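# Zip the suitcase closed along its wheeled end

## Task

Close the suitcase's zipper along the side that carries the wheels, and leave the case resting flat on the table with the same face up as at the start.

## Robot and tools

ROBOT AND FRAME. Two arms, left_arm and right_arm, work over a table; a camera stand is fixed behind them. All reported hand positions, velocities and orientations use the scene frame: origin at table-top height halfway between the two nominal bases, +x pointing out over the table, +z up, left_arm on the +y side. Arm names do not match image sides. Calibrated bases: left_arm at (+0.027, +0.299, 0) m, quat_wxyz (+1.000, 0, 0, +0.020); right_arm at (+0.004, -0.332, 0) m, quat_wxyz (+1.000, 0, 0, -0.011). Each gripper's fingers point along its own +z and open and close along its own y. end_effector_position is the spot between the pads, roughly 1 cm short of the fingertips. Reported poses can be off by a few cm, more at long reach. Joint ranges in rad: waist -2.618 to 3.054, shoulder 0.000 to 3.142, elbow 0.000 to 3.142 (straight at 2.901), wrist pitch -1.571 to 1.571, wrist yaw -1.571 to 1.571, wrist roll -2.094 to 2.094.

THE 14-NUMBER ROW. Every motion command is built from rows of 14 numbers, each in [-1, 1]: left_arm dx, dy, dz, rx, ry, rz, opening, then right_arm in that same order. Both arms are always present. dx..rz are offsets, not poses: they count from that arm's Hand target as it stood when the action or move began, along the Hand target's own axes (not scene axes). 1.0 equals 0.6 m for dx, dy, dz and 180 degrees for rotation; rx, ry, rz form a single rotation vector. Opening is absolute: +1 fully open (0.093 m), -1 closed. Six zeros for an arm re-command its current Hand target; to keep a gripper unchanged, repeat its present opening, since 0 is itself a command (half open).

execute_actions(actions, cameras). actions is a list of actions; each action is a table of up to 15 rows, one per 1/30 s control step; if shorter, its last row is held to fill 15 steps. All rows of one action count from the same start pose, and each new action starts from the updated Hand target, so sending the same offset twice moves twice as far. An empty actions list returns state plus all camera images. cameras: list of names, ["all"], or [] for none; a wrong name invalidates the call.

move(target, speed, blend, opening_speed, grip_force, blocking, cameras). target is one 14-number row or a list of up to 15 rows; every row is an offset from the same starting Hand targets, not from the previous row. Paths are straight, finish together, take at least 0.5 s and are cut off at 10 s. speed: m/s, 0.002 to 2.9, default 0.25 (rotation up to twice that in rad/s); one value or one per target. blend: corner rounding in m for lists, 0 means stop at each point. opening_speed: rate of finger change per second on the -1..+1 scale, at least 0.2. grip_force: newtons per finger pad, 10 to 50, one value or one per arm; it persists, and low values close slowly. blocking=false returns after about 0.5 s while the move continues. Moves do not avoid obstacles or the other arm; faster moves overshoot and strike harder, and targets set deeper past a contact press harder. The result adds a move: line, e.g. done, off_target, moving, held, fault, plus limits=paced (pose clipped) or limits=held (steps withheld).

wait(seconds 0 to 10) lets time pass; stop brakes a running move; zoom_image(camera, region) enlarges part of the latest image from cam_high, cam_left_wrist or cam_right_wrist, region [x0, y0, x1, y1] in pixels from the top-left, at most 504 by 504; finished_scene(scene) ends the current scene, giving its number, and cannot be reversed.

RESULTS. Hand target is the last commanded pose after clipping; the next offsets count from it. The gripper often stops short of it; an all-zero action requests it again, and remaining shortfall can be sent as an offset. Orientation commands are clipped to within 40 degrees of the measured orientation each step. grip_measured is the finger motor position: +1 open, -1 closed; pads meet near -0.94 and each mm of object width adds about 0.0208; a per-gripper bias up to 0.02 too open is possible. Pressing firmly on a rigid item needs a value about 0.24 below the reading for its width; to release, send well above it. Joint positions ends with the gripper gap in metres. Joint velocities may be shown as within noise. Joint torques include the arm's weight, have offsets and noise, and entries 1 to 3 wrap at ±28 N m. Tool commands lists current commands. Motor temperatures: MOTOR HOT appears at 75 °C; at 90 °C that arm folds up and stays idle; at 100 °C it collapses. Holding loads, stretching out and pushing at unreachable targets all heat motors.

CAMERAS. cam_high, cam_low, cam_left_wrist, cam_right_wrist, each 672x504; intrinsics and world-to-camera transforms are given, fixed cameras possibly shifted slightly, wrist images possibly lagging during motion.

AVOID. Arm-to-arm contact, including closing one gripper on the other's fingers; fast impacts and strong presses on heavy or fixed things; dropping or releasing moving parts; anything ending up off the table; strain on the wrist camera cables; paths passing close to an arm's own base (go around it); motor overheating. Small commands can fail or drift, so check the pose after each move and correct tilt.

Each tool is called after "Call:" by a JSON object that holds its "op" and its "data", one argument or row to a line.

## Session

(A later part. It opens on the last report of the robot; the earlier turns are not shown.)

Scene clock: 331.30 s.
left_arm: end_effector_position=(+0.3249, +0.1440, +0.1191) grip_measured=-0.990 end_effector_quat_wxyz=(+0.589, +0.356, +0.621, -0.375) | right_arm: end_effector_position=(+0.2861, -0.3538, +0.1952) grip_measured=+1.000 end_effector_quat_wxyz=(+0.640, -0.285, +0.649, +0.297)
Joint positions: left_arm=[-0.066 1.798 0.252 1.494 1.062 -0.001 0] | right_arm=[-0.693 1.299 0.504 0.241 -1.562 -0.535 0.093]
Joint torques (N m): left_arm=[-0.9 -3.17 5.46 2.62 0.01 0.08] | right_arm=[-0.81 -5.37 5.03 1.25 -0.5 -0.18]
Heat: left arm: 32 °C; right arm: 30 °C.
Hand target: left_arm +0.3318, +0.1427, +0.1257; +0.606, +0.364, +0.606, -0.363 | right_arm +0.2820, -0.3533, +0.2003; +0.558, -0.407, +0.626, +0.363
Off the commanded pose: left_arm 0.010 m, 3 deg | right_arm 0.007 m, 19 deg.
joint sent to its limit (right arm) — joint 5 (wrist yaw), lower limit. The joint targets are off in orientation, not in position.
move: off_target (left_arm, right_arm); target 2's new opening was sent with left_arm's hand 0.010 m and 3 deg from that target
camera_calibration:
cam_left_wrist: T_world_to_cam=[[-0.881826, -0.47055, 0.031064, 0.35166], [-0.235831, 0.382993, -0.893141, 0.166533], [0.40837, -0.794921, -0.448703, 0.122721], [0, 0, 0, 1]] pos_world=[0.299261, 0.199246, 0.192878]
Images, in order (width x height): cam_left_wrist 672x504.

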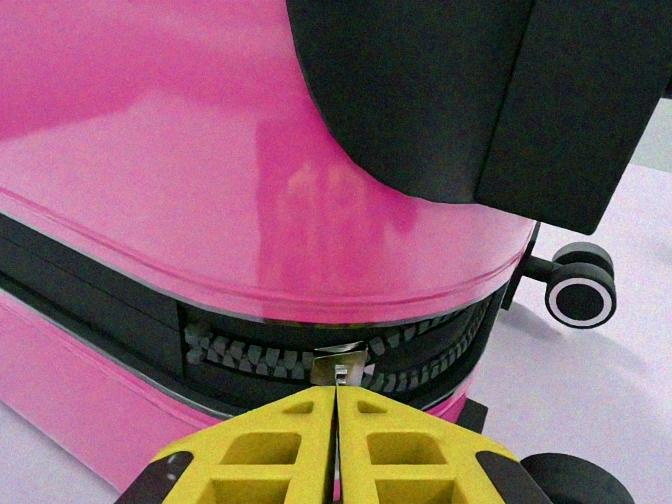

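Call:
{"op": "move", "data": {
  "target": [0,-0.02,0,0,0,0,-1,0,0,0,0,0,0,1],
  "speed": 0.04,
  "cameras": ["cam_left_wrist"]
}}

Scene clock: 336.63 s.
left_arm: end_effector_position=(+0.3244, +0.1411, +0.1193) grip_measured=-0.990 end_effector_quat_wxyz=(+0.592, +0.355, +0.621, -0.371) | right_arm: end_effector_position=(+0.2861, -0.3538, +0.1952) grip_measured=+1.000 end_effector_quat_wxyz=(+0.640, -0.285, +0.649, +0.297)
Joint positions: left_arm=[-0.083 1.798 0.245 1.507 1.036 -0.001 0] | right_arm=[-0.693 1.299 0.504 0.241 -1.562 -0.535 0.093]
Joint torques (N m): left_arm=[-1.8 -4.77 2.59 2.75 -0.04 0.03] | right_arm=[-0.75 -5.35 5.09 1.24 -0.51 -0.16]
Heat: left arm: 33 °C; right arm: 30 °C.
Hand target: left_arm +0.3212, +0.1370, +0.1257; +0.606, +0.364, +0.606, -0.363 | right_arm +0.2820, -0.3533, +0.2003; +0.558, -0.407, +0.626, +0.363
Off the commanded pose: left_arm 0.008 m, 3 deg | right_arm 0.007 m, 19 deg.
joint sent to its limit (right arm) — joint 5 (wrist yaw), lower limit. The joint targets are off in orientation, not in position.
move: off_target (left_arm, right_arm)
camera_calibration:
cam_left_wrist: T_world_to_cam=[[-0.877477, -0.478943, 0.0254328, 0.350248], [-0.234304, 0.381794, -0.894055, 0.167448], [0.418492, -0.790472, -0.447234, 0.116681], [0, 0, 0, 1]] pos_world=[0.297739, 0.196051, 0.192984]
Images, in order (width x height): cam_left_wrist 672x504.

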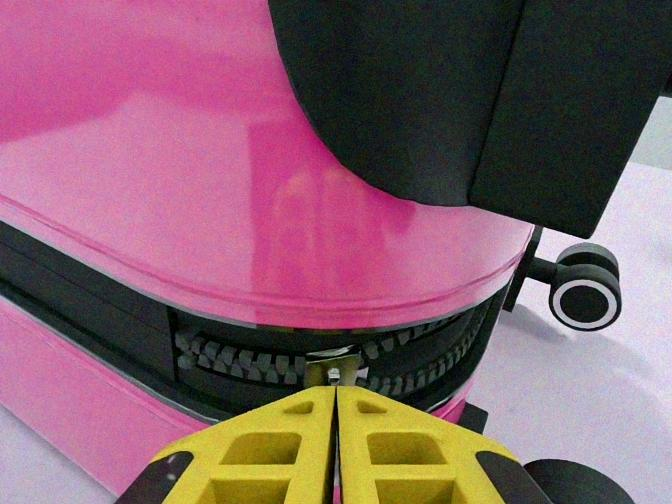

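Call:
{"op": "move", "data": {
  "target": [0,-0.025,0,0,0,0,-1,0,0,0,0,0,0,1],
  "speed": 0.04,
  "cameras": ["cam_left_wrist"]
}}

Scene clock: 345.20 s.
left_arm: end_effector_position=(+0.3098, +0.1303, +0.1141) grip_measured=-0.990 end_effector_quat_wxyz=(+0.582, +0.355, +0.627, -0.378) | right_arm: end_effector_position=(+0.2861, -0.3538, +0.1952) grip_measured=+1.000 end_effector_quat_wxyz=(+0.640, -0.285, +0.649, +0.297)
Joint positions: left_arm=[-0.134 1.784 0.197 1.517 0.997 -0.001 0] | right_arm=[-0.693 1.299 0.504 0.241 -1.562 -0.535 0.093]
Joint torques (N m): left_arm=[-1.02 -5.87 2.36 2.8 -0.04 0.05] | right_arm=[-0.7 -5.37 5.03 1.24 -0.5 -0.17]
Heat: left arm: 33 °C; right arm: 30 °C.
Hand target: left_arm +0.3080, +0.1300, +0.1257; +0.606, +0.364, +0.606, -0.363 | right_arm +0.2820, -0.3533, +0.2003; +0.558, -0.407, +0.626, +0.363
Off the commanded pose: left_arm 0.012 m, 4 deg | right_arm 0.007 m, 19 deg.
joint sent to its limit (left arm) — joint 4 (wrist pitch), upper limit. The joint targets still meet the commanded pose.
joint sent to its limit (right arm) — joint 5 (wrist yaw), lower limit. The joint targets are off in orientation, not in position.
move: off_target (left_arm, right_arm)
camera_calibration:
cam_left_wrist: T_world_to_cam=[[-0.882504, -0.468276, 0.0436339, 0.330458], [-0.249816, 0.388139, -0.887096, 0.166705], [0.39847, -0.793767, -0.459517, 0.11993], [0, 0, 0, 1]] pos_world=[0.285488, 0.185238, 0.188574]
Images, in order (width x height): cam_left_wrist 672x504.

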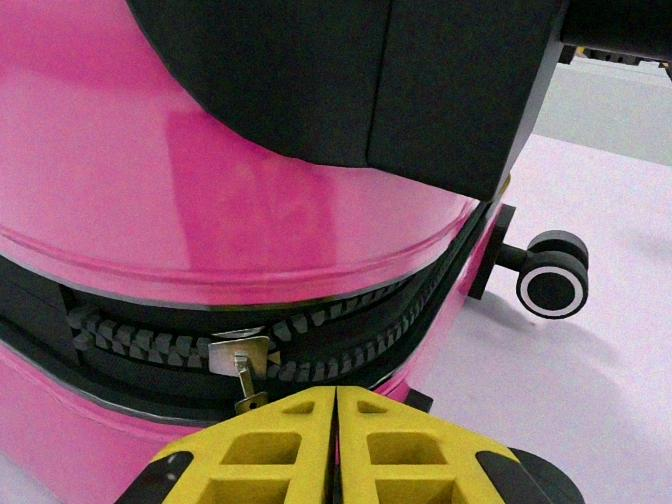

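Call:
{"op": "move", "data": {
  "target": [-0.008,-0.018,0,0,0,0,-1,0,0,0,0,0,0,1],
  "speed": 0.04,
  "cameras": ["cam_left_wrist"]
}}

Call:
{"op": "zoom_image", "data": {
  "camera": "cam_left_wrist",
  "region": [30, 260, 430, 480]
}}

Scene clock: 354.37 s.
left_arm: end_effector_position=(+0.3008, +0.1251, +0.1218) grip_measured=-0.990 end_effector_quat_wxyz=(+0.589, +0.359, +0.620, -0.373) | right_arm: end_effector_position=(+0.2861, -0.3538, +0.1952) grip_measured=+1.000 end_effector_quat_wxyz=(+0.640, -0.285, +0.649, +0.297)
Joint positions: left_arm=[-0.164 1.728 0.165 1.517 0.965 -0.001 0] | right_arm=[-0.693 1.299 0.504 0.241 -1.562 -0.535 0.093]
Joint torques (N m): left_arm=[-0.84 -5.64 2.36 2.63 -0.1 0.06] | right_arm=[-0.72 -5.29 5.01 1.23 -0.5 -0.19]
Heat: left arm: 34 °C; right arm: 30 °C.
Hand target: left_arm +0.2985, +0.1249, +0.1305; +0.606, +0.364, +0.606, -0.363 | right_arm +0.2820, -0.3533, +0.2003; +0.558, -0.407, +0.626, +0.363
Off the commanded pose: left_arm 0.009 m, 3 deg | right_arm 0.007 m, 19 deg.
joint sent to its limit (right arm) — joint 5 (wrist yaw), lower limit. The joint targets are off in orientation, not in position.
move: off_target (left_arm, right_arm)
camera_calibration:
cam_left_wrist: T_world_to_cam=[[-0.882963, -0.468859, 0.0233993, 0.322521], [-0.229334, 0.38732, -0.892967, 0.168044], [0.409613, -0.793823, -0.449514, 0.1183], [0, 0, 0, 1]] pos_world=[0.274855, 0.180039, 0.195689]
Images, in order (width x height): cam_left_wrist 672x504.

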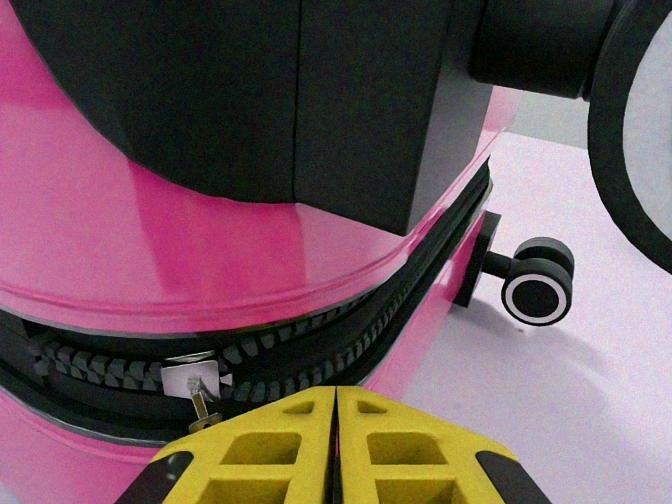

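Scaled by 1.260 from the camera's 672x504 image, which has a finer 960x720 frame.

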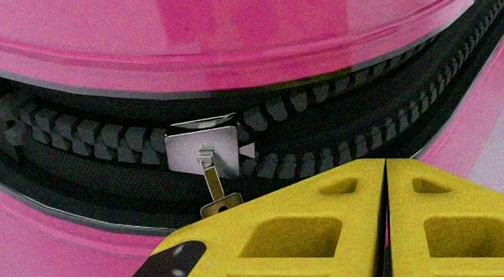

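Call:
{"op": "move", "data": {
  "target": [
    [0,0,-0.06,0,0,0,-0.4,0,0,0,0,0,0,1],
    [-0.012,0.0445,-0.0425,0,0,0,-0.4,0,0,0,0,0,0,1]
  ],
  "speed": 0.08,
  "cameras": ["cam_left_wrist"]
}}

Scene clock: 372.63 s.
left_arm: end_effector_position=(+0.3074, +0.1592, +0.1331) grip_measured=-0.402 end_effector_quat_wxyz=(+0.602, +0.356, +0.615, -0.365) | right_arm: end_effector_position=(+0.2861, -0.3538, +0.1952) grip_measured=+1.000 end_effector_quat_wxyz=(+0.640, -0.285, +0.649, +0.297)
Joint positions: left_arm=[0.001 1.674 0.179 1.474 1.112 -0.001 0.026] | right_arm=[-0.693 1.299 0.504 0.241 -1.562 -0.535 0.093]
Joint torques (N m): left_arm=[0.1 -3.69 5.37 2.06 0.27 0.02] | right_arm=[-0.69 -5.37 5.08 1.23 -0.5 -0.16]
Motor temperatures (°C): left_arm=[20 26 27 35 19 19 20] | right_arm=[19 23 28 30 18 19 20]
Heat: left arm: 35 °C; right arm: 30 °C.
Hand target: left_arm +0.3100, +0.1599, +0.1378; +0.606, +0.364, +0.606, -0.363 | right_arm +0.2820, -0.3533, +0.2003; +0.558, -0.407, +0.626, +0.363
Off the commanded pose: left_arm 0.005 m, 1 deg | right_arm 0.007 m, 19 deg.
joint sent to its limit (right arm) — joint 5 (wrist yaw), lower limit. The joint targets are off in orientation, not in position.
move: off_target (right_arm)
camera_calibration:
cam_left_wrist: T_world_to_cam=[[-0.87433, -0.48531, 0.00469682, 0.346461], [-0.214533, 0.377783, -0.900697, 0.16438], [0.435343, -0.788514, -0.434422, 0.137116], [0, 0, 0, 1]] pos_world=[0.278493, 0.214159, 0.205995]
Images, in order (width x height): cam_left_wrist 672x504.

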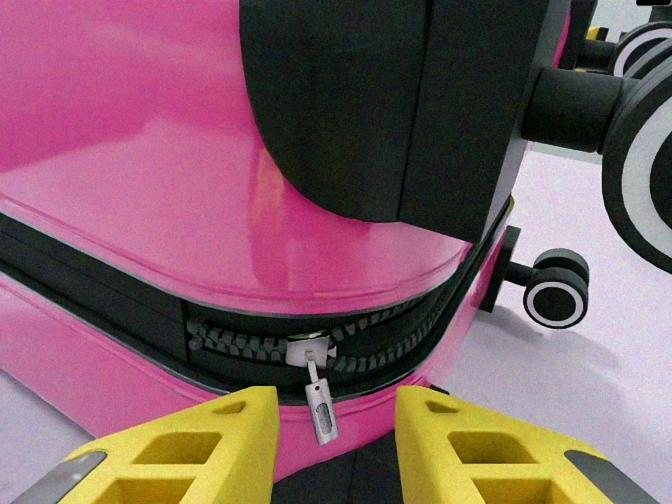

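Call:
{"op": "move", "data": {
  "target": [0,0.0125,0.035,0,0,0,-0.4,0,0,0,0,0,0,1],
  "speed": 0.05,
  "cameras": ["cam_left_wrist"]
}}

Scene clock: 379.30 s.
left_arm: end_effector_position=(+0.3200, +0.1460, +0.1371) grip_measured=-0.402 end_effector_quat_wxyz=(+0.603, +0.365, +0.607, -0.368) | right_arm: end_effector_position=(+0.2861, -0.3538, +0.1952) grip_measured=+1.000 end_effector_quat_wxyz=(+0.640, -0.285, +0.649, +0.297)
Joint positions: left_arm=[-0.057 1.703 0.239 1.457 1.072 -0.001 0.026] | right_arm=[-0.693 1.299 0.504 0.241 -1.562 -0.535 0.093]
Joint torques (N m): left_arm=[-0.96 -2.78 5.75 2.09 -0.04 0.01] | right_arm=[-0.76 -5.35 5.01 1.24 -0.51 -0.18]
Heat: left arm: 35 °C; right arm: 30 °C.
Hand target: left_arm +0.3265, +0.1449, +0.1377; +0.606, +0.364, +0.606, -0.363 | right_arm +0.2820, -0.3533, +0.2003; +0.558, -0.407, +0.626, +0.363
Off the commanded pose: left_arm 0.007 m, 1 deg | right_arm 0.007 m, 19 deg.
joint sent to its limit (right arm) — joint 5 (wrist yaw), lower limit. The joint targets are off in orientation, not in position.
move: off_target (right_arm)
camera_calibration:
cam_left_wrist: T_world_to_cam=[[-0.882694, -0.469861, -0.00901998, 0.353357], [-0.194128, 0.38204, -0.903526, 0.168862], [0.427978, -0.795786, -0.428438, 0.125449], [0, 0, 0, 1]] pos_world=[0.290998, 0.201348, 0.209506]
Images, in order (width x height): cam_left_wrist 672x504.

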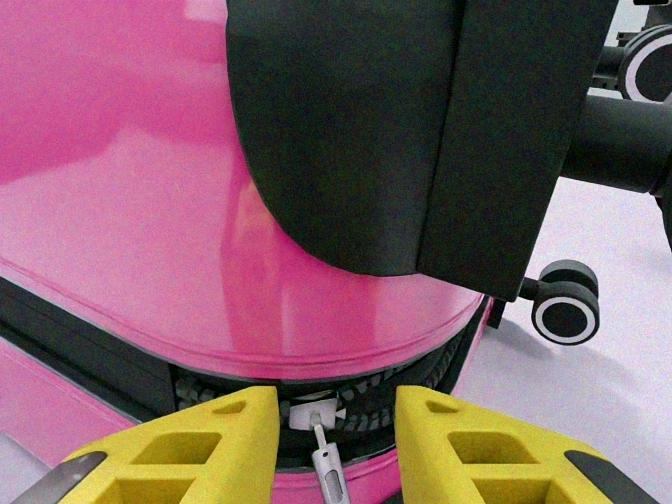

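Call:
{"op": "move", "data": {
  "target": [0.007,0.006,0.018,0,0,0,-0.4,0,0,0,0,0,0,1],
  "speed": 0.05,
  "cameras": ["cam_left_wrist"]
}}

Scene clock: 384.53 s.
left_arm: end_effector_position=(+0.3272, +0.1389, +0.1306) grip_measured=-0.402 end_effector_quat_wxyz=(+0.596, +0.363, +0.612, -0.372) | right_arm: end_effector_position=(+0.2861, -0.3538, +0.1952) grip_measured=+1.000 end_effector_quat_wxyz=(+0.640, -0.285, +0.649, +0.297)
Joint positions: left_arm=[-0.087 1.75 0.268 1.457 1.045 -0.001 0.026] | right_arm=[-0.693 1.299 0.504 0.241 -1.562 -0.535 0.093]
Joint torques (N m): left_arm=[-1.21 -2.82 5.86 2.36 -0.08 0.02] | right_arm=[-0.66 -5.34 5.07 1.24 -0.5 -0.17]
Heat: left arm: 34 °C; right arm: 30 °C.
Hand target: left_arm +0.3348, +0.1371, +0.1336; +0.607, +0.364, +0.606, -0.363 | right_arm +0.2820, -0.3533, +0.2003; +0.558, -0.407, +0.626, +0.363
Off the commanded pose: left_arm 0.008 m, 2 deg | right_arm 0.007 m, 19 deg.
joint sent to its limit (right arm) — joint 5 (wrist yaw), lower limit. The joint targets are off in orientation, not in position.
move: off_target (right_arm)
camera_calibration:
cam_left_wrist: T_world_to_cam=[[-0.884322, -0.466826, 0.00696405, 0.354317], [-0.209609, 0.383652, -0.899375, 0.171413], [0.41718, -0.796796, -0.437123, 0.118729], [0, 0, 0, 1]] pos_world=[0.299729, 0.194244, 0.203596]
Images, in order (width x height): cam_left_wrist 672x504.

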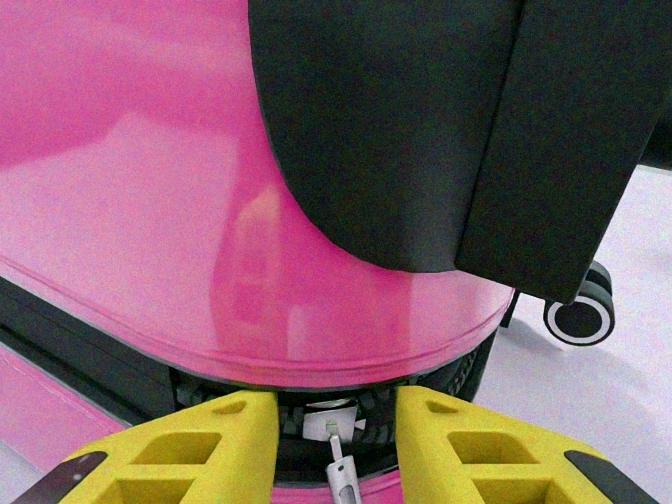

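Call:
{"op": "move", "data": {
  "target": [
    [0,0.001,0.005,0,0,0,-0.4,0,0,0,0,0,0,1],
    [0,0.001,0.005,0,0,0,-1,0,0,0,0,0,0,1]
  ],
  "speed": 0.05,
  "opening_speed": 0.5,
  "cameras": ["cam_left_wrist"]
}}

Scene clock: 391.97 s.
left_arm: end_effector_position=(+0.3305, +0.1388, +0.1302) grip_measured=-0.990 end_effector_quat_wxyz=(+0.599, +0.358, +0.615, -0.367) | right_arm: end_effector_position=(+0.2861, -0.3538, +0.1952) grip_measured=+1.000 end_effector_quat_wxyz=(+0.640, -0.285, +0.649, +0.297)
Joint positions: left_arm=[-0.093 1.755 0.272 1.458 1.024 -0.001 0] | right_arm=[-0.693 1.299 0.504 0.24 -1.562 -0.535 0.093]
Joint torques (N m): left_arm=[-1.62 -2.91 6.2 2.37 0.03 0.03] | right_arm=[-0.69 -5.37 5.03 1.24 -0.5 -0.19]
Heat: left arm: 33 °C; right arm: 30 °C.
Hand target: left_arm +0.3367, +0.1348, +0.1335; +0.606, +0.364, +0.606, -0.363 | right_arm +0.2820, -0.3533, +0.2003; +0.558, -0.407, +0.626, +0.363
Off the commanded pose: left_arm 0.008 m, 2 deg | right_arm 0.007 m, 19 deg.
joint sent to its limit (right arm) — joint 5 (wrist yaw), lower limit. The joint targets are off in orientation, not in position.
move: off_target (right_arm)
camera_calibration:
cam_left_wrist: T_world_to_cam=[[-0.876936, -0.480561, 0.00668184, 0.356768], [-0.215546, 0.38083, -0.899171, 0.174061], [0.429561, -0.789956, -0.437546, 0.112148], [0, 0, 0, 1]] pos_world=[0.302206, 0.193753, 0.203196]
Images, in order (width x height): cam_left_wrist 672x504.

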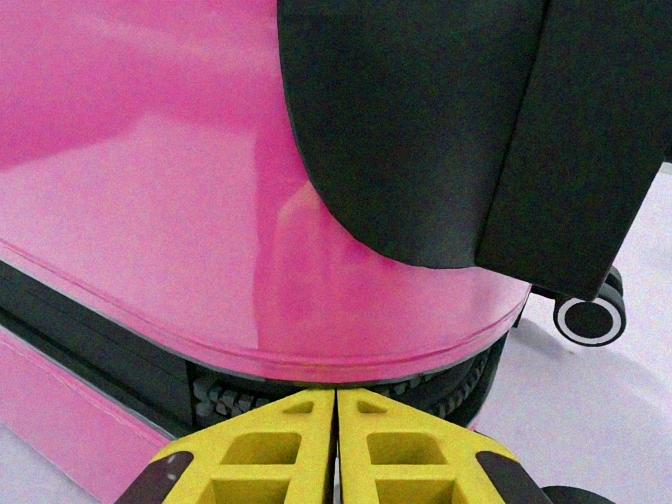

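Call:
{"op": "move", "data": {
  "target": [0.002,-0.04,0.003,0,0,0,-1,0,0,0,0,0,0,1],
  "speed": 0.04,
  "cameras": ["cam_left_wrist"]
}}

Scene clock: 397.03 s.
left_arm: end_effector_position=(+0.3269, +0.1284, +0.1307) grip_measured=-0.990 end_effector_quat_wxyz=(+0.609, +0.352, +0.615, -0.356) | right_arm: end_effector_position=(+0.2861, -0.3538, +0.1952) grip_measured=+1.000 end_effector_quat_wxyz=(+0.640, -0.285, +0.649, +0.297)
Joint positions: left_arm=[-0.153 1.753 0.244 1.499 0.936 -0.001 0] | right_arm=[-0.693 1.299 0.504 0.24 -1.562 -0.535 0.093]
Joint torques (N m): left_arm=[-2.07 -5.46 2.04 2.38 0.16 0.02] | right_arm=[-0.68 -5.29 5.07 1.21 -0.51 -0.17]
Heat: left arm: 33 °C; right arm: 30 °C.
Hand target: left_arm +0.3164, +0.1218, +0.1323; +0.606, +0.364, +0.606, -0.363 | right_arm +0.2820, -0.3533, +0.2003; +0.558, -0.407, +0.626, +0.363
Off the commanded pose: left_arm 0.012 m, 2 deg | right_arm 0.007 m, 19 deg.
joint sent to its limit (right arm) — joint 5 (wrist yaw), lower limit. The joint targets are off in orientation, not in position.
move: off_target (left_arm, right_arm)
camera_calibration:
cam_left_wrist: T_world_to_cam=[[-0.86342, -0.504437, -0.00707287, 0.349056], [-0.211751, 0.375098, -0.902476, 0.177664], [0.457895, -0.777718, -0.430682, 0.0940357], [0, 0, 0, 1]] pos_world=[0.295944, 0.182569, 0.203306]
Images, in order (width x height): cam_left_wrist 672x504.

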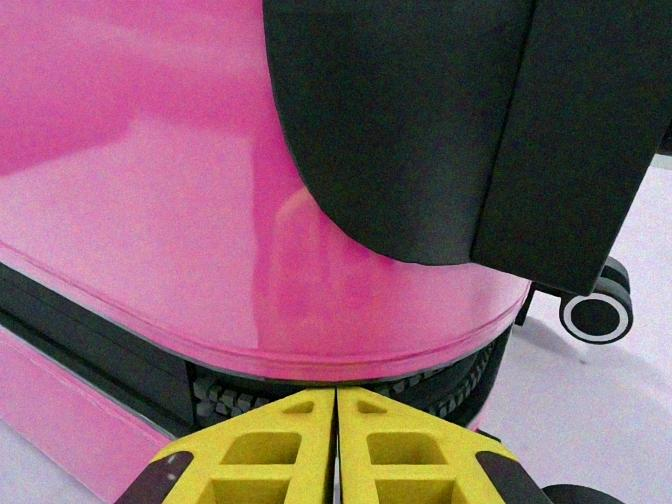

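Call:
{"op": "move", "data": {
  "target": [0.002,-0.01,-0.018,0,0,0,-1,0,0,0,0,0,0,1],
  "speed": 0.04,
  "cameras": ["cam_left_wrist","cam_high"]
}}

Scene clock: 404.87 s.
left_arm: end_effector_position=(+0.3109, +0.1277, +0.1216) grip_measured=-0.990 end_effector_quat_wxyz=(+0.592, +0.353, +0.624, -0.368) | right_arm: end_effector_position=(+0.2861, -0.3538, +0.1952) grip_measured=+1.000 end_effector_quat_wxyz=(+0.640, -0.285, +0.649, +0.297)
Joint positions: left_arm=[-0.155 1.743 0.193 1.501 0.957 -0.001 0] | right_arm=[-0.693 1.299 0.504 0.24 -1.562 -0.535 0.093]
Joint torques (N m): left_arm=[-0.06 -5.78 2.39 2.62 0.26 0.07] | right_arm=[-0.77 -5.37 5.03 1.22 -0.5 -0.17]
Heat: left arm: 34 °C; right arm: 30 °C.
Hand target: left_arm +0.3060, +0.1285, +0.1311; +0.606, +0.364, +0.606, -0.363 | right_arm +0.2820, -0.3533, +0.2003; +0.558, -0.407, +0.626, +0.363
Off the commanded pose: left_arm 0.011 m, 3 deg | right_arm 0.007 m, 19 deg.
joint sent to its limit (right arm) — joint 5 (wrist yaw), lower limit. The joint targets are off in orientation, not in position.
move: off_target (left_arm, right_arm)
camera_calibration:
cam_left_wrist: T_world_to_cam=[[-0.873973, -0.485333, 0.0249719, 0.331754], [-0.238483, 0.383547, -0.892198, 0.172377], [0.423435, -0.785712, -0.450953, 0.11105], [0, 0, 0, 1]] pos_world=[0.284031, 0.18215, 0.195588]
Images, in order (width x height): cam_high 672x504, cam_left_wrist 672x504.

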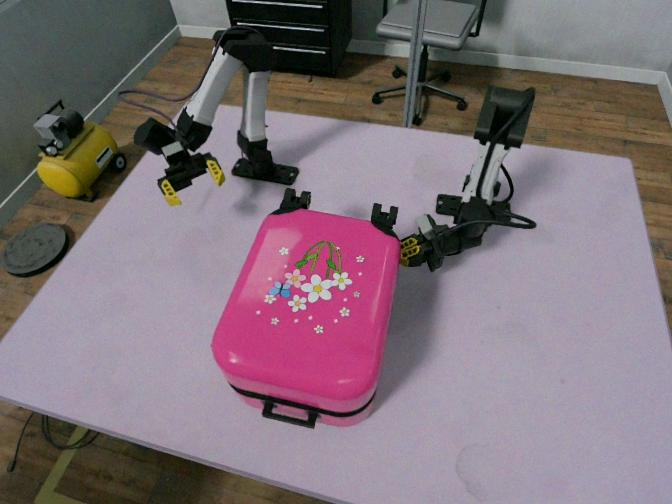

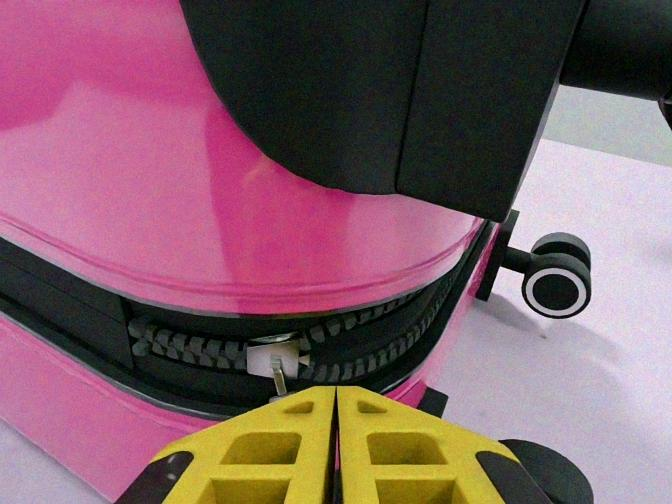

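Call:
{"op": "move", "data": {
  "target": [0,0.02,-0.05,0,0,0,-0.4,0.118,-0.097,0.283,-0.05,-0.036,-0.003,-1],
  "speed": 0.15,
  "cameras": ["cam_left_wrist","cam_right_wrist"]
}}

Scene clock: 429.77 s.
left_arm: end_effector_position=(+0.3075, +0.1600, +0.1228) grip_measured=-0.402 end_effector_quat_wxyz=(+0.592, +0.351, +0.623, -0.371) | right_arm: end_effector_position=(+0.4005, -0.2316, +0.1127) grip_measured=-0.987 end_effector_quat_wxyz=(+0.550, -0.435, +0.568, +0.431)
Joint positions: left_arm=[0.005 1.728 0.176 1.501 1.117 -0.001 0.026] | right_arm=[-0.154 2.067 0.863 0.904 -1.491 -0.288 0]
Joint torques (N m): left_arm=[0.05 -5.52 2.37 2.53 0.27 0.07] | right_arm=[0.17 -7.8 3.55 1.64 -0.17 0.07]
Heat: left arm: 35 °C; right arm: 30 °C.
Hand target: left_arm +0.3024, +0.1606, +0.1312; +0.606, +0.365, +0.606, -0.363 | right_arm +0.4004, -0.2303, +0.1105; +0.560, -0.431, +0.561, +0.430
Off the commanded pose: left_arm 0.010 m, 3 deg | right_arm 0.003 m, 2 deg.
move: off_target (left_arm)
camera_calibration:
cam_left_wrist: T_world_to_cam=[[-0.874186, -0.484576, 0.0313959, 0.34355], [-0.240903, 0.37664, -0.894488, 0.162309], [0.421622, -0.789512, -0.445989, 0.138968], [0, 0, 0, 1]] pos_world=[0.280836, 0.215061, 0.196375]
cam_right_wrist: T_world_to_cam=[[0.964568, -0.263622, 0.0105443, -0.450355], [-0.112118, -0.445751, -0.888108, 0.0780571], [0.238825, 0.855458, -0.459514, 0.236953], [0, 0, 0, 1]] pos_world=[0.386559, -0.286633, 0.182955]
Images, in order (width x height): cam_left_wrist 672x504, cam_right_wrist 672x504.

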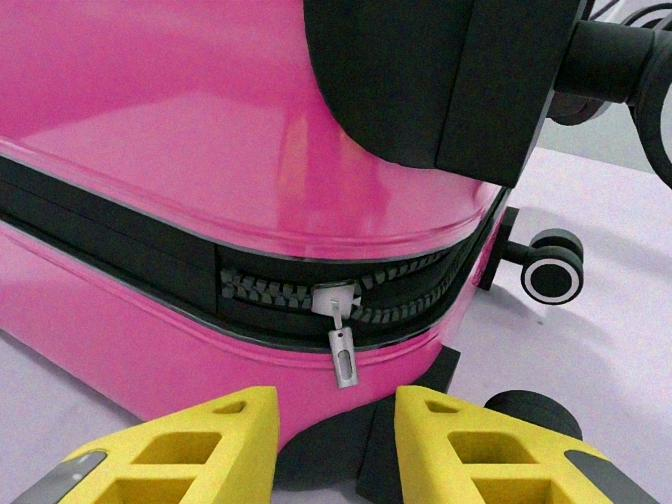

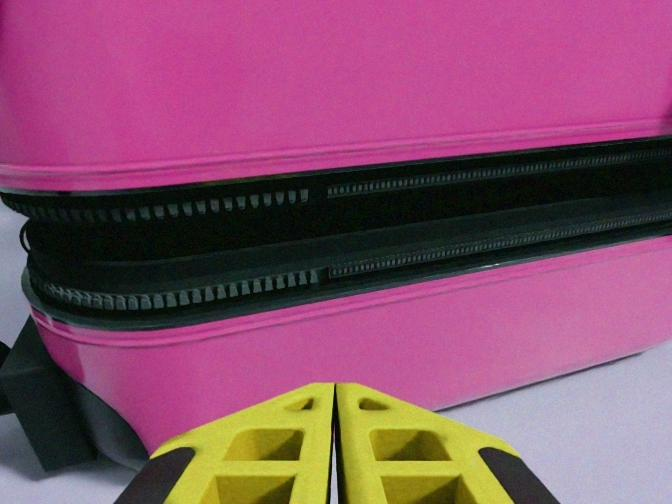

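Call:
{"op": "move", "data": {
  "target": [0,0,0,0,0,0,-0.4,0.075,0.032,0.121,0,0,0,-1],
  "speed": 0.1,
  "cameras": ["cam_right_wrist"]
}}

Scene clock: 441.90 s.
left_arm: end_effector_position=(+0.3075, +0.1600, +0.1228) grip_measured=-0.402 end_effector_quat_wxyz=(+0.592, +0.351, +0.623, -0.371) | right_arm: end_effector_position=(+0.4031, -0.1674, +0.0643) grip_measured=-0.987 end_effector_quat_wxyz=(+0.550, -0.422, +0.575, +0.434)
Joint positions: left_arm=[0.005 1.728 0.176 1.501 1.117 -0.001 0.026] | right_arm=[0.027 2.302 0.831 1.404 -1.294 -0.03 0]
Joint torques (N m): left_arm=[-0.01 -5.52 2.29 2.52 0.23 0.05] | right_arm=[2.81 -7.84 2.8 2 0.14 0.04]
Heat: left arm: 35 °C; right arm: 32 °C.
Hand target: left_arm +0.3024, +0.1606, +0.1312; +0.606, +0.365, +0.606, -0.363 | right_arm +0.4007, -0.1554, +0.0655; +0.561, -0.431, +0.561, +0.430
Off the commanded pose: left_arm 0.010 m, 3 deg | right_arm 0.012 m, 2 deg.
move: off_target (left_arm, right_arm)
camera_calibration:
cam_right_wrist: T_world_to_cam=[[0.95936, -0.281915, -0.0123637, -0.434967], [-0.138862, -0.433498, -0.890391, 0.076948], [0.245655, 0.855922, -0.455028, 0.156297], [0, 0, 0, 1]] pos_world=[0.38958, -0.223045, 0.134255]
Images, in order (width x height): cam_right_wrist 672x504.

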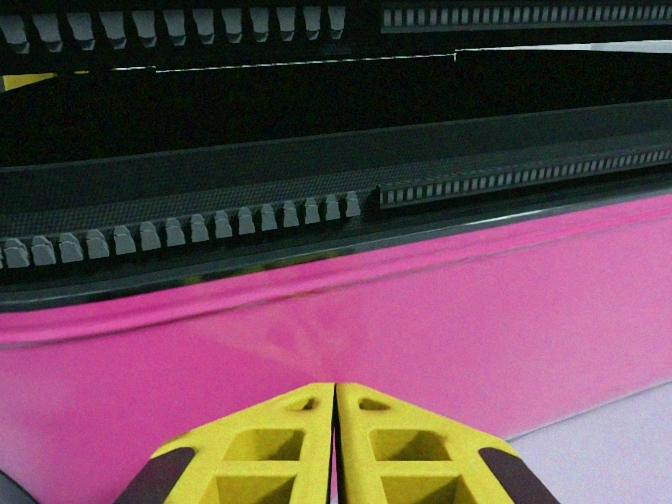

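Call:
{"op": "move", "data": {
  "target": [-0.013,0.0,0.040,0,0,0,-0.4,0,0,0,0,0,0,-1],
  "speed": 0.05,
  "cameras": ["cam_left_wrist"]
}}

Scene clock: 447.80 s.
left_arm: end_effector_position=(+0.3081, +0.1406, +0.1291) grip_measured=-0.402 end_effector_quat_wxyz=(+0.592, +0.359, +0.617, -0.373) | right_arm: end_effector_position=(+0.4031, -0.1674, +0.0643) grip_measured=-0.987 end_effector_quat_wxyz=(+0.550, -0.421, +0.576, +0.434)
Joint positions: left_arm=[-0.084 1.694 0.191 1.465 1.044 -0.003 0.026] | right_arm=[0.027 2.302 0.831 1.404 -1.294 -0.027 0]
Joint torques (N m): left_arm=[-0.95 -5.44 5.55 2.12 -0.01 0.02] | right_arm=[2.89 -7.83 2.82 2.03 0.14 0.07]
Heat: left arm: 35 °C; right arm: 32 °C.
Hand target: left_arm +0.3138, +0.1395, +0.1389; +0.607, +0.364, +0.606, -0.363 | right_arm +0.4007, -0.1554, +0.0655; +0.561, -0.431, +0.561, +0.430
Off the commanded pose: left_arm 0.011 m, 2 deg | right_arm 0.012 m, 2 deg.
move: off_target (left_arm, right_arm)
camera_calibration:
cam_left_wrist: T_world_to_cam=[[-0.8825, -0.469883, 0.0200757, 0.336468], [-0.224126, 0.382643, -0.896299, 0.169701], [0.413474, -0.795484, -0.442996, 0.129206], [0, 0, 0, 1]] pos_world=[0.281544, 0.195947, 0.202586]
Images, in order (width x height): cam_left_wrist 672x504.

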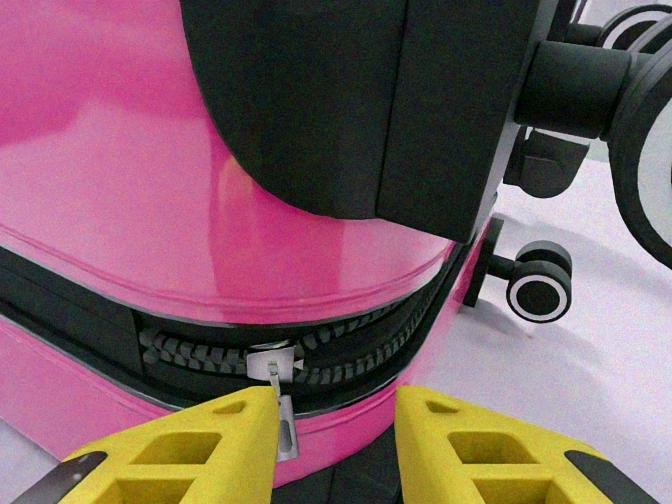

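Call:
{"op": "move", "data": {
  "target": [
    [0.0,0.027,0,0,0,0,-0.4,0,0,0,0,0,0,-1],
    [0.001,0.027,0.028,0,0,0,-0.4,0,0,0,0,0,0,-1]
  ],
  "speed": 0.05,
  "cameras": ["cam_left_wrist"]
}}

Scene clock: 454.00 s.
left_arm: end_effector_position=(+0.3272, +0.1378, +0.1378) grip_measured=-0.402 end_effector_quat_wxyz=(+0.603, +0.364, +0.608, -0.367) | right_arm: end_effector_position=(+0.4041, -0.1676, +0.0643) grip_measured=-0.987 end_effector_quat_wxyz=(+0.551, -0.420, +0.577, +0.432)
Joint positions: left_arm=[-0.094 1.718 0.268 1.445 1.032 -0.003 0.026] | right_arm=[0.028 2.302 0.831 1.405 -1.288 -0.027 0]
Joint torques (N m): left_arm=[-2.17 -2.51 6.61 2.06 -0.17 0.05] | right_arm=[2.82 -7.77 2.88 2.03 0.09 0.05]
Heat: left arm: 34 °C; right arm: 33 °C.
Hand target: left_arm +0.3359, +0.1323, +0.1383; +0.606, +0.364, +0.606, -0.363 | right_arm +0.4006, -0.1554, +0.0655; +0.560, -0.431, +0.561, +0.430
Off the commanded pose: left_arm 0.010 m, 1 deg | right_arm 0.013 m, 3 deg.
move: off_target (right_arm)
camera_calibration:
cam_left_wrist: T_world_to_cam=[[-0.881626, -0.471884, -0.00788223, 0.35561], [-0.195817, 0.380942, -0.903625, 0.174739], [0.429409, -0.795116, -0.428251, 0.115592], [0, 0, 0, 1]] pos_world=[0.298095, 0.19315, 0.210204]
Images, in order (width x height): cam_left_wrist 672x504.

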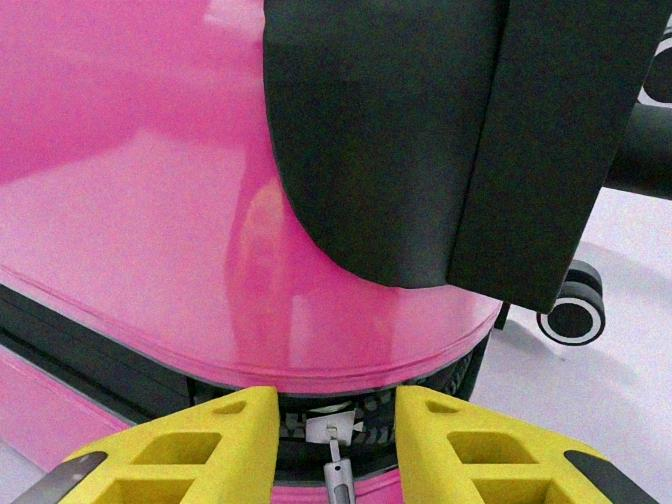

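Call:
{"op": "move", "data": {
  "target": [
    [0.006,-0.003,-0.002,0,0,0,-0.4,0,0,0,0,0,0,-1],
    [0.006,-0.003,-0.002,0,0,0,-1,0,0,0,0,0,0,-1],
    [0.006,-0.025,-0.006,0,0,0,-1,0,0,0.01,0,0,0,-1]
  ],
  "speed": 0.04,
  "cameras": ["cam_left_wrist"]
}}

Scene clock: 462.50 s.
left_arm: end_effector_position=(+0.3234, +0.1293, +0.1312) grip_measured=-0.990 end_effector_quat_wxyz=(+0.599, +0.362, +0.612, -0.369) | right_arm: end_effector_position=(+0.4059, -0.1635, +0.0643) grip_measured=-0.987 end_effector_quat_wxyz=(+0.555, -0.417, +0.578, +0.428)
Joint positions: left_arm=[-0.134 1.742 0.252 1.471 0.993 -0.003 0] | right_arm=[0.041 2.306 0.831 1.418 -1.263 -0.021 0]
Joint torques (N m): left_arm=[-1.11 -5.35 2.96 2.33 -0.04 0.06] | right_arm=[3.03 -7.66 3.49 1.99 -0.02 0.05]
Heat: left arm: 34 °C; right arm: 34 °C.
Hand target: left_arm +0.3211, +0.1284, +0.1347; +0.606, +0.364, +0.606, -0.363 | right_arm +0.4022, -0.1495, +0.0655; +0.561, -0.431, +0.561, +0.430
Off the commanded pose: left_arm 0.004 m, 1 deg | right_arm 0.015 m, 3 deg.
move: off_target (right_arm)
camera_calibration:
cam_left_wrist: T_world_to_cam=[[-0.881827, -0.471565, 0.00273551, 0.346884], [-0.207274, 0.382379, -0.900458, 0.174426], [0.423579, -0.794615, -0.434935, 0.110325], [0, 0, 0, 1]] pos_world=[0.295314, 0.184548, 0.204098]
Images, in order (width x height): cam_left_wrist 672x504.

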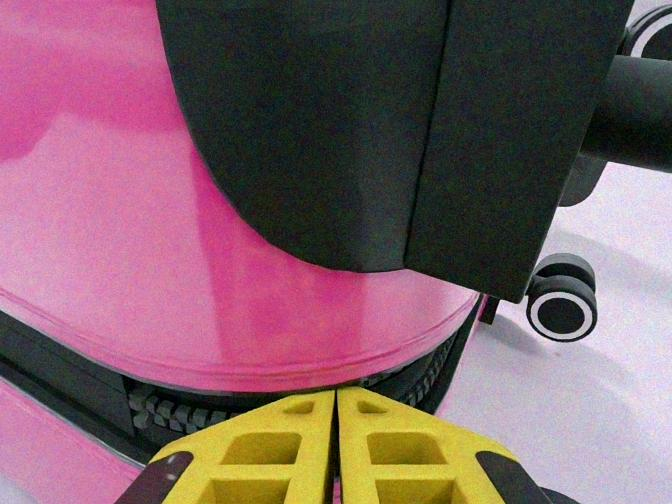

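Call:
{"op": "zoom_image", "data": {
  "camera": "cam_left_wrist",
  "region": [110, 330, 470, 480]
}}

Scaled by 1.400 from the camera's 672x504 image, which has a finer 960x720 frame.

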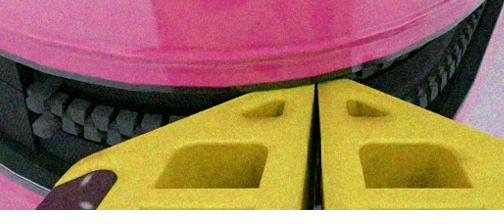

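Call:
{"op": "move", "data": {
  "target": [0.002,-0.022,0.003,0,0,0,-1,0,0,0,0,0,0,-1],
  "speed": 0.04,
  "cameras": ["cam_left_wrist"]
}}

Scene clock: 472.73 s.
left_arm: end_effector_position=(+0.3126, +0.1207, +0.1248) grip_measured=-0.990 end_effector_quat_wxyz=(+0.589, +0.359, +0.620, -0.374) | right_arm: end_effector_position=(+0.4059, -0.1635, +0.0643) grip_measured=-0.987 end_effector_quat_wxyz=(+0.555, -0.417, +0.579, +0.428)
Joint positions: left_arm=[-0.178 1.734 0.215 1.474 0.953 -0.003 0] | right_arm=[0.041 2.306 0.831 1.418 -1.263 -0.02 0]
Joint torques (N m): left_arm=[-0.88 -5.85 2.7 2.62 -0.03 0.06] | right_arm=[3.14 -7.62 3.51 1.98 -0.01 0.05]
Motor temperatures (°C): left_arm=[20 26 27 35 19 19 20] | right_arm=[19 27 27 36 18 19 20]
Heat: left arm: 35 °C; right arm: 36 °C.
Hand target: left_arm +0.3102, +0.1206, +0.1335; +0.606, +0.364, +0.606, -0.363 | right_arm +0.4022, -0.1495, +0.0655; +0.560, -0.431, +0.561, +0.430
Off the commanded pose: left_arm 0.009 m, 3 deg | right_arm 0.015 m, 3 deg.
move: off_target (left_arm, right_arm)
camera_calibration:
cam_left_wrist: T_world_to_cam=[[-0.883288, -0.468231, 0.0237151, 0.330777], [-0.229133, 0.387009, -0.893153, 0.175039], [0.409024, -0.794345, -0.449127, 0.11154], [0, 0, 0, 1]] pos_world=[0.286656, 0.175739, 0.198588]
Images, in order (width x height): cam_left_wrist 672x504.

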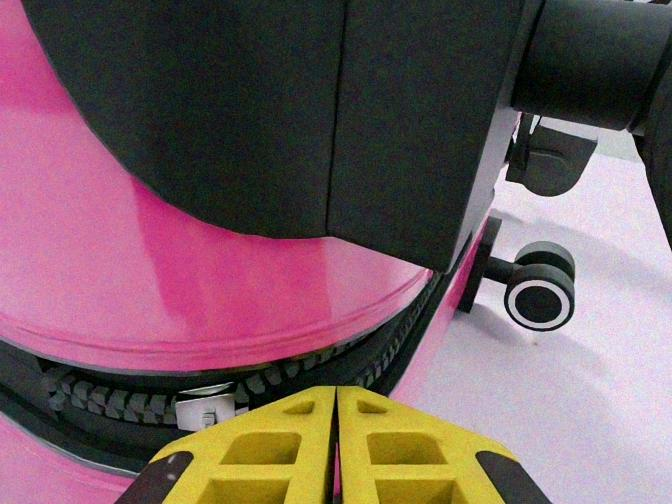

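Call:
{"op": "move", "data": {
  "target": [
    [0,0,-0.05,0,0,0,-0.3,0,0,0,0,0,0,-1],
    [0,0.048,-0.03,0,0,0,-0.3,0,0,0,0,0,0,-1]
  ],
  "speed": 0.08,
  "cameras": ["cam_left_wrist"]
}}

Call:
{"op": "zoom_image", "data": {
  "camera": "cam_left_wrist",
  "region": [230, 250, 430, 430]
}}

Scene clock: 487.57 s.
left_arm: end_effector_position=(+0.3239, +0.1494, +0.1324) grip_measured=-0.302 end_effector_quat_wxyz=(+0.604, +0.358, +0.613, -0.364) | right_arm: end_effector_position=(+0.4060, -0.1632, +0.0643) grip_measured=-0.987 end_effector_quat_wxyz=(+0.555, -0.417, +0.579, +0.428)
Joint positions: left_arm=[-0.047 1.735 0.241 1.481 1.064 -0.003 0.031] | right_arm=[0.042 2.306 0.831 1.419 -1.261 -0.02 0]
Joint torques (N m): left_arm=[0.09 -2.86 5.39 2.17 0.2 0.07] | right_arm=[2.96 -7.61 3.48 1.95 -0.04 0.04]
Heat: left arm: 36 °C; right arm: 38 °C.
Hand target: left_arm +0.3272, +0.1501, +0.1336; +0.607, +0.364, +0.606, -0.363 | right_arm +0.4022, -0.1496, +0.0655; +0.561, -0.431, +0.561, +0.430
Off the commanded pose: left_arm 0.004 m, 1 deg | right_arm 0.014 m, 3 deg.
move: off_target (right_arm)
camera_calibration:
cam_left_wrist: T_world_to_cam=[[-0.874343, -0.485307, -0.00148619, 0.356961], [-0.208156, 0.377783, -0.902192, 0.169044], [0.438402, -0.788516, -0.431331, 0.120461], [0, 0, 0, 1]] pos_world=[0.294483, 0.204359, 0.205]
Images, in order (width x height): cam_left_wrist 672x504.

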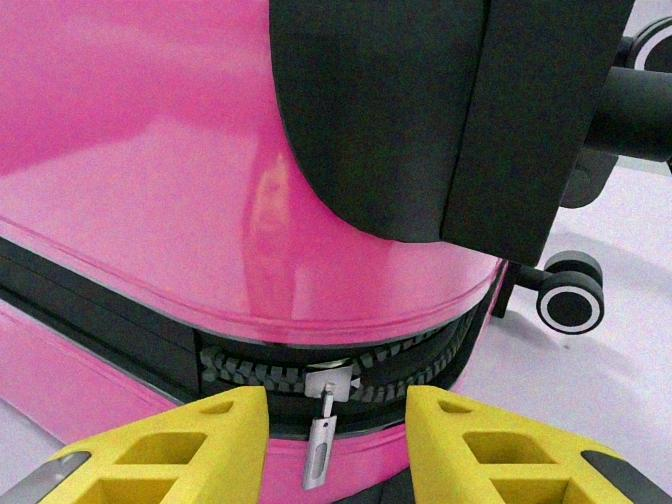

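Scaled by 2.520 from the camera's 672x504 image, which has a finer 960x720 frame.

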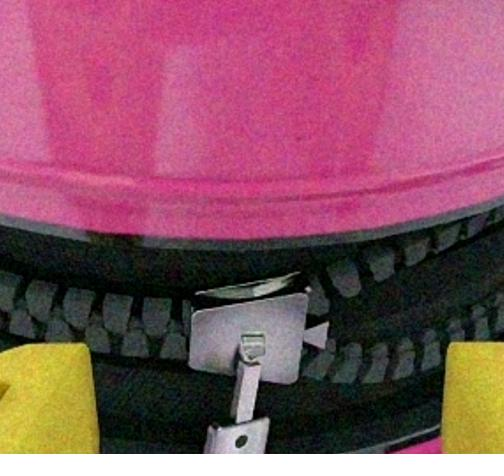

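Call:
{"op": "move", "data": {
  "target": [0,0.002,0.03,0,0,0,-0.3,0,0,0,0,0,0,-1],
  "speed": 0.04,
  "cameras": ["cam_left_wrist"]
}}

Call:
{"op": "zoom_image", "data": {
  "camera": "cam_left_wrist",
  "region": [230, 330, 430, 504]
}}

Scene clock: 493.10 s.
left_arm: end_effector_position=(+0.3290, +0.1363, +0.1318) grip_measured=-0.302 end_effector_quat_wxyz=(+0.600, +0.364, +0.609, -0.370) | right_arm: end_effector_position=(+0.4060, -0.1632, +0.0643) grip_measured=-0.987 end_effector_quat_wxyz=(+0.555, -0.417, +0.579, +0.428)
Joint positions: left_arm=[-0.098 1.759 0.275 1.471 1.034 -0.003 0.031] | right_arm=[0.042 2.306 0.831 1.419 -1.261 -0.02 0]
Joint torques (N m): left_arm=[-1.02 -3.25 5.81 2.15 -0.13 0.07] | right_arm=[2.95 -7.62 3.56 1.96 -0.04 0.05]
Heat: left arm: 36 °C; right arm: 38 °C.
Hand target: left_arm +0.3367, +0.1347, +0.1336; +0.606, +0.364, +0.606, -0.363 | right_arm +0.4022, -0.1496, +0.0655; +0.561, -0.431, +0.561, +0.430
Off the commanded pose: left_arm 0.008 m, 1 deg | right_arm 0.014 m, 3 deg.
move: off_target (right_arm)
camera_calibration:
cam_left_wrist: T_world_to_cam=[[-0.884331, -0.466859, -0.00105403, 0.355889], [-0.200865, 0.382518, -0.90185, 0.171487], [0.42144, -0.797322, -0.432048, 0.114499], [0, 0, 0, 1]] pos_world=[0.300915, 0.191846, 0.2045]
Images, in order (width x height): cam_left_wrist 672x504.

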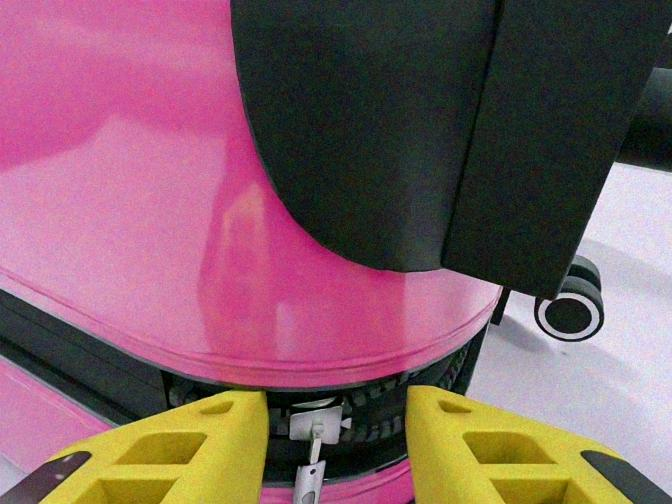

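Scaled by 2.520 from the camera's 672x504 image, which has a finer 960x720 frame.

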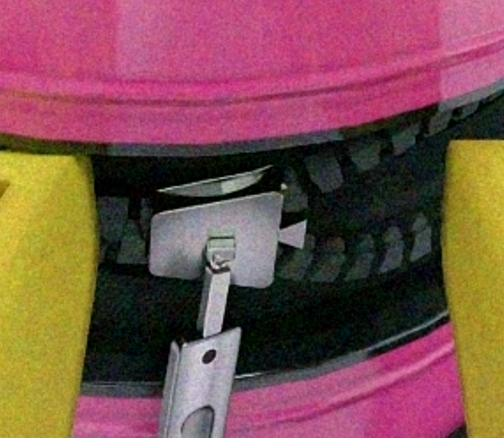

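Call:
{"op": "move", "data": {
  "target": [0.005,0.004,0.02,0,0,0,-0.3,0,0,0,0,0,0,-1],
  "speed": 0.04,
  "cameras": ["cam_left_wrist"]
}}

Call:
{"op": "zoom_image", "data": {
  "camera": "cam_left_wrist",
  "region": [230, 330, 430, 504]
}}

Scene clock: 498.73 s.
left_arm: end_effector_position=(+0.3372, +0.1334, +0.1308) grip_measured=-0.302 end_effector_quat_wxyz=(+0.604, +0.361, +0.610, -0.365) | right_arm: end_effector_position=(+0.4102, -0.1645, +0.0644) grip_measured=-0.987 end_effector_quat_wxyz=(+0.561, -0.410, +0.584, +0.420)
Joint positions: left_arm=[-0.114 1.789 0.299 1.484 1.003 -0.003 0.031] | right_arm=[0.042 2.306 0.831 1.421 -1.235 -0.02 0]
Joint torques (N m): left_arm=[-2.82 -2.55 6.6 2.12 -0.18 0.02] | right_arm=[2.92 -7.57 3.49 1.94 -0.3 0.04]
Heat: left arm: 35 °C; right arm: 39 °C.
Hand target: left_arm +0.3445, +0.1252, +0.1306; +0.606, +0.364, +0.606, -0.363 | right_arm +0.4022, -0.1496, +0.0655; +0.561, -0.431, +0.561, +0.430
Off the commanded pose: left_arm 0.011 m, 1 deg | right_arm 0.017 m, 4 deg.
move: off_target (left_arm, right_arm)
camera_calibration:
cam_left_wrist: T_world_to_cam=[[-0.877296, -0.479898, -0.00704061, 0.361936], [-0.200288, 0.379396, -0.903296, 0.173752], [0.436161, -0.791047, -0.428961, 0.102122], [0, 0, 0, 1]] pos_world=[0.307784, 0.188555, 0.203304]
Images, in order (width x height): cam_left_wrist 672x504.

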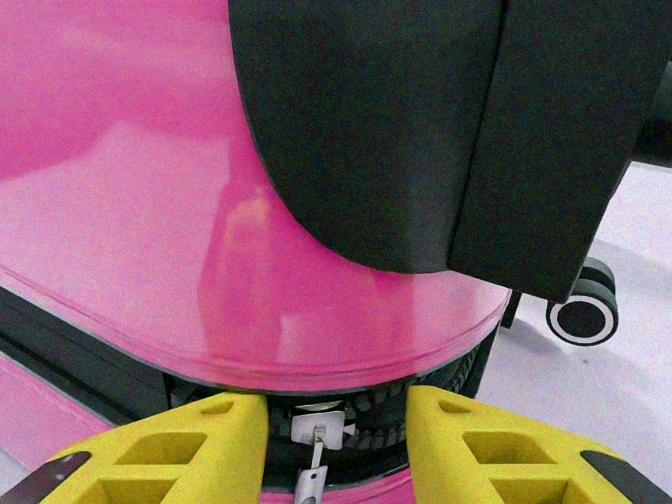

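Scaled by 2.520 from the camera's 672x504 image, which has a finer 960x720 frame.

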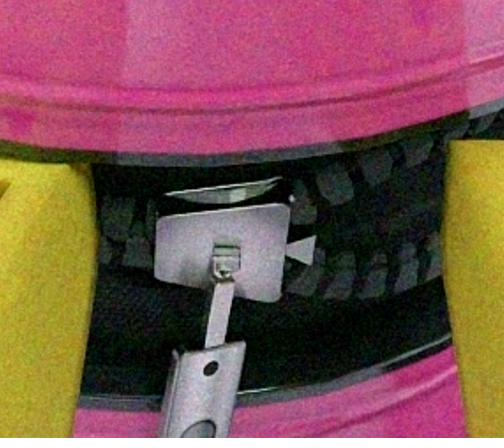

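Call:
{"op": "move", "data": {
  "target": [
    [0.002,0.0,-0.02,0,0,0,-0.3,0,0,0,0,0,0,-1],
    [0.016,0.010,-0.012,0,0,0,-0.3,0,0,0,0,0,0,-1],
    [0.016,0.010,-0.003,0,0,0,-0.3,0,0,0,0,0,0,-1]
  ],
  "speed": 0.05,
  "cameras": ["cam_left_wrist"]
}}

Call:
{"op": "zoom_image", "data": {
  "camera": "cam_left_wrist",
  "region": [230, 330, 430, 504]
}}

Scene clock: 508.83 s.
left_arm: end_effector_position=(+0.3411, +0.1356, +0.1195) grip_measured=-0.302 end_effector_quat_wxyz=(+0.598, +0.360, +0.613, -0.369) | right_arm: end_effector_position=(+0.4110, -0.1647, +0.0643) grip_measured=-0.987 end_effector_quat_wxyz=(+0.562, -0.409, +0.585, +0.419)
Joint positions: left_arm=[-0.101 1.859 0.315 1.522 1.023 -0.003 0.031] | right_arm=[0.042 2.306 0.831 1.421 -1.23 -0.02 0]
Joint torques (N m): left_arm=[-2.22 -2.95 6.04 2.33 -0.18 0.06] | right_arm=[2.93 -7.69 3.64 1.94 -0.33 0.03]
Heat: left arm: 34 °C; right arm: 39 °C.
Hand target: left_arm +0.3490, +0.1297, +0.1210; +0.607, +0.364, +0.606, -0.363 | right_arm +0.4022, -0.1496, +0.0655; +0.560, -0.431, +0.561, +0.430
Off the commanded pose: left_arm 0.010 m, 2 deg | right_arm 0.018 m, 4 deg.
move: off_target (right_arm)
camera_calibration:
cam_left_wrist: T_world_to_cam=[[-0.880541, -0.473925, 0.00659869, 0.36493], [-0.212173, 0.381686, -0.89961, 0.166821], [0.423829, -0.793543, -0.436644, 0.10267], [0, 0, 0, 1]] pos_world=[0.313216, 0.19075, 0.192496]
Images, in order (width x height): cam_left_wrist 672x504.

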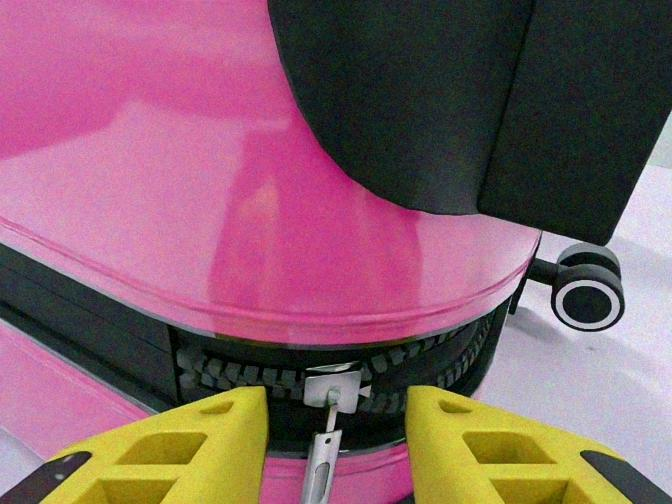

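Scaled by 2.520 from the camera's 672x504 image, which has a finer 960x720 frame.

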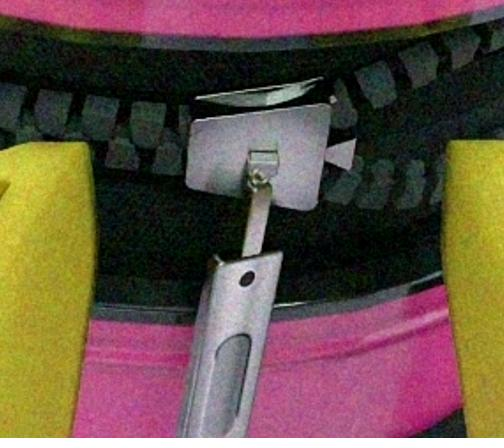

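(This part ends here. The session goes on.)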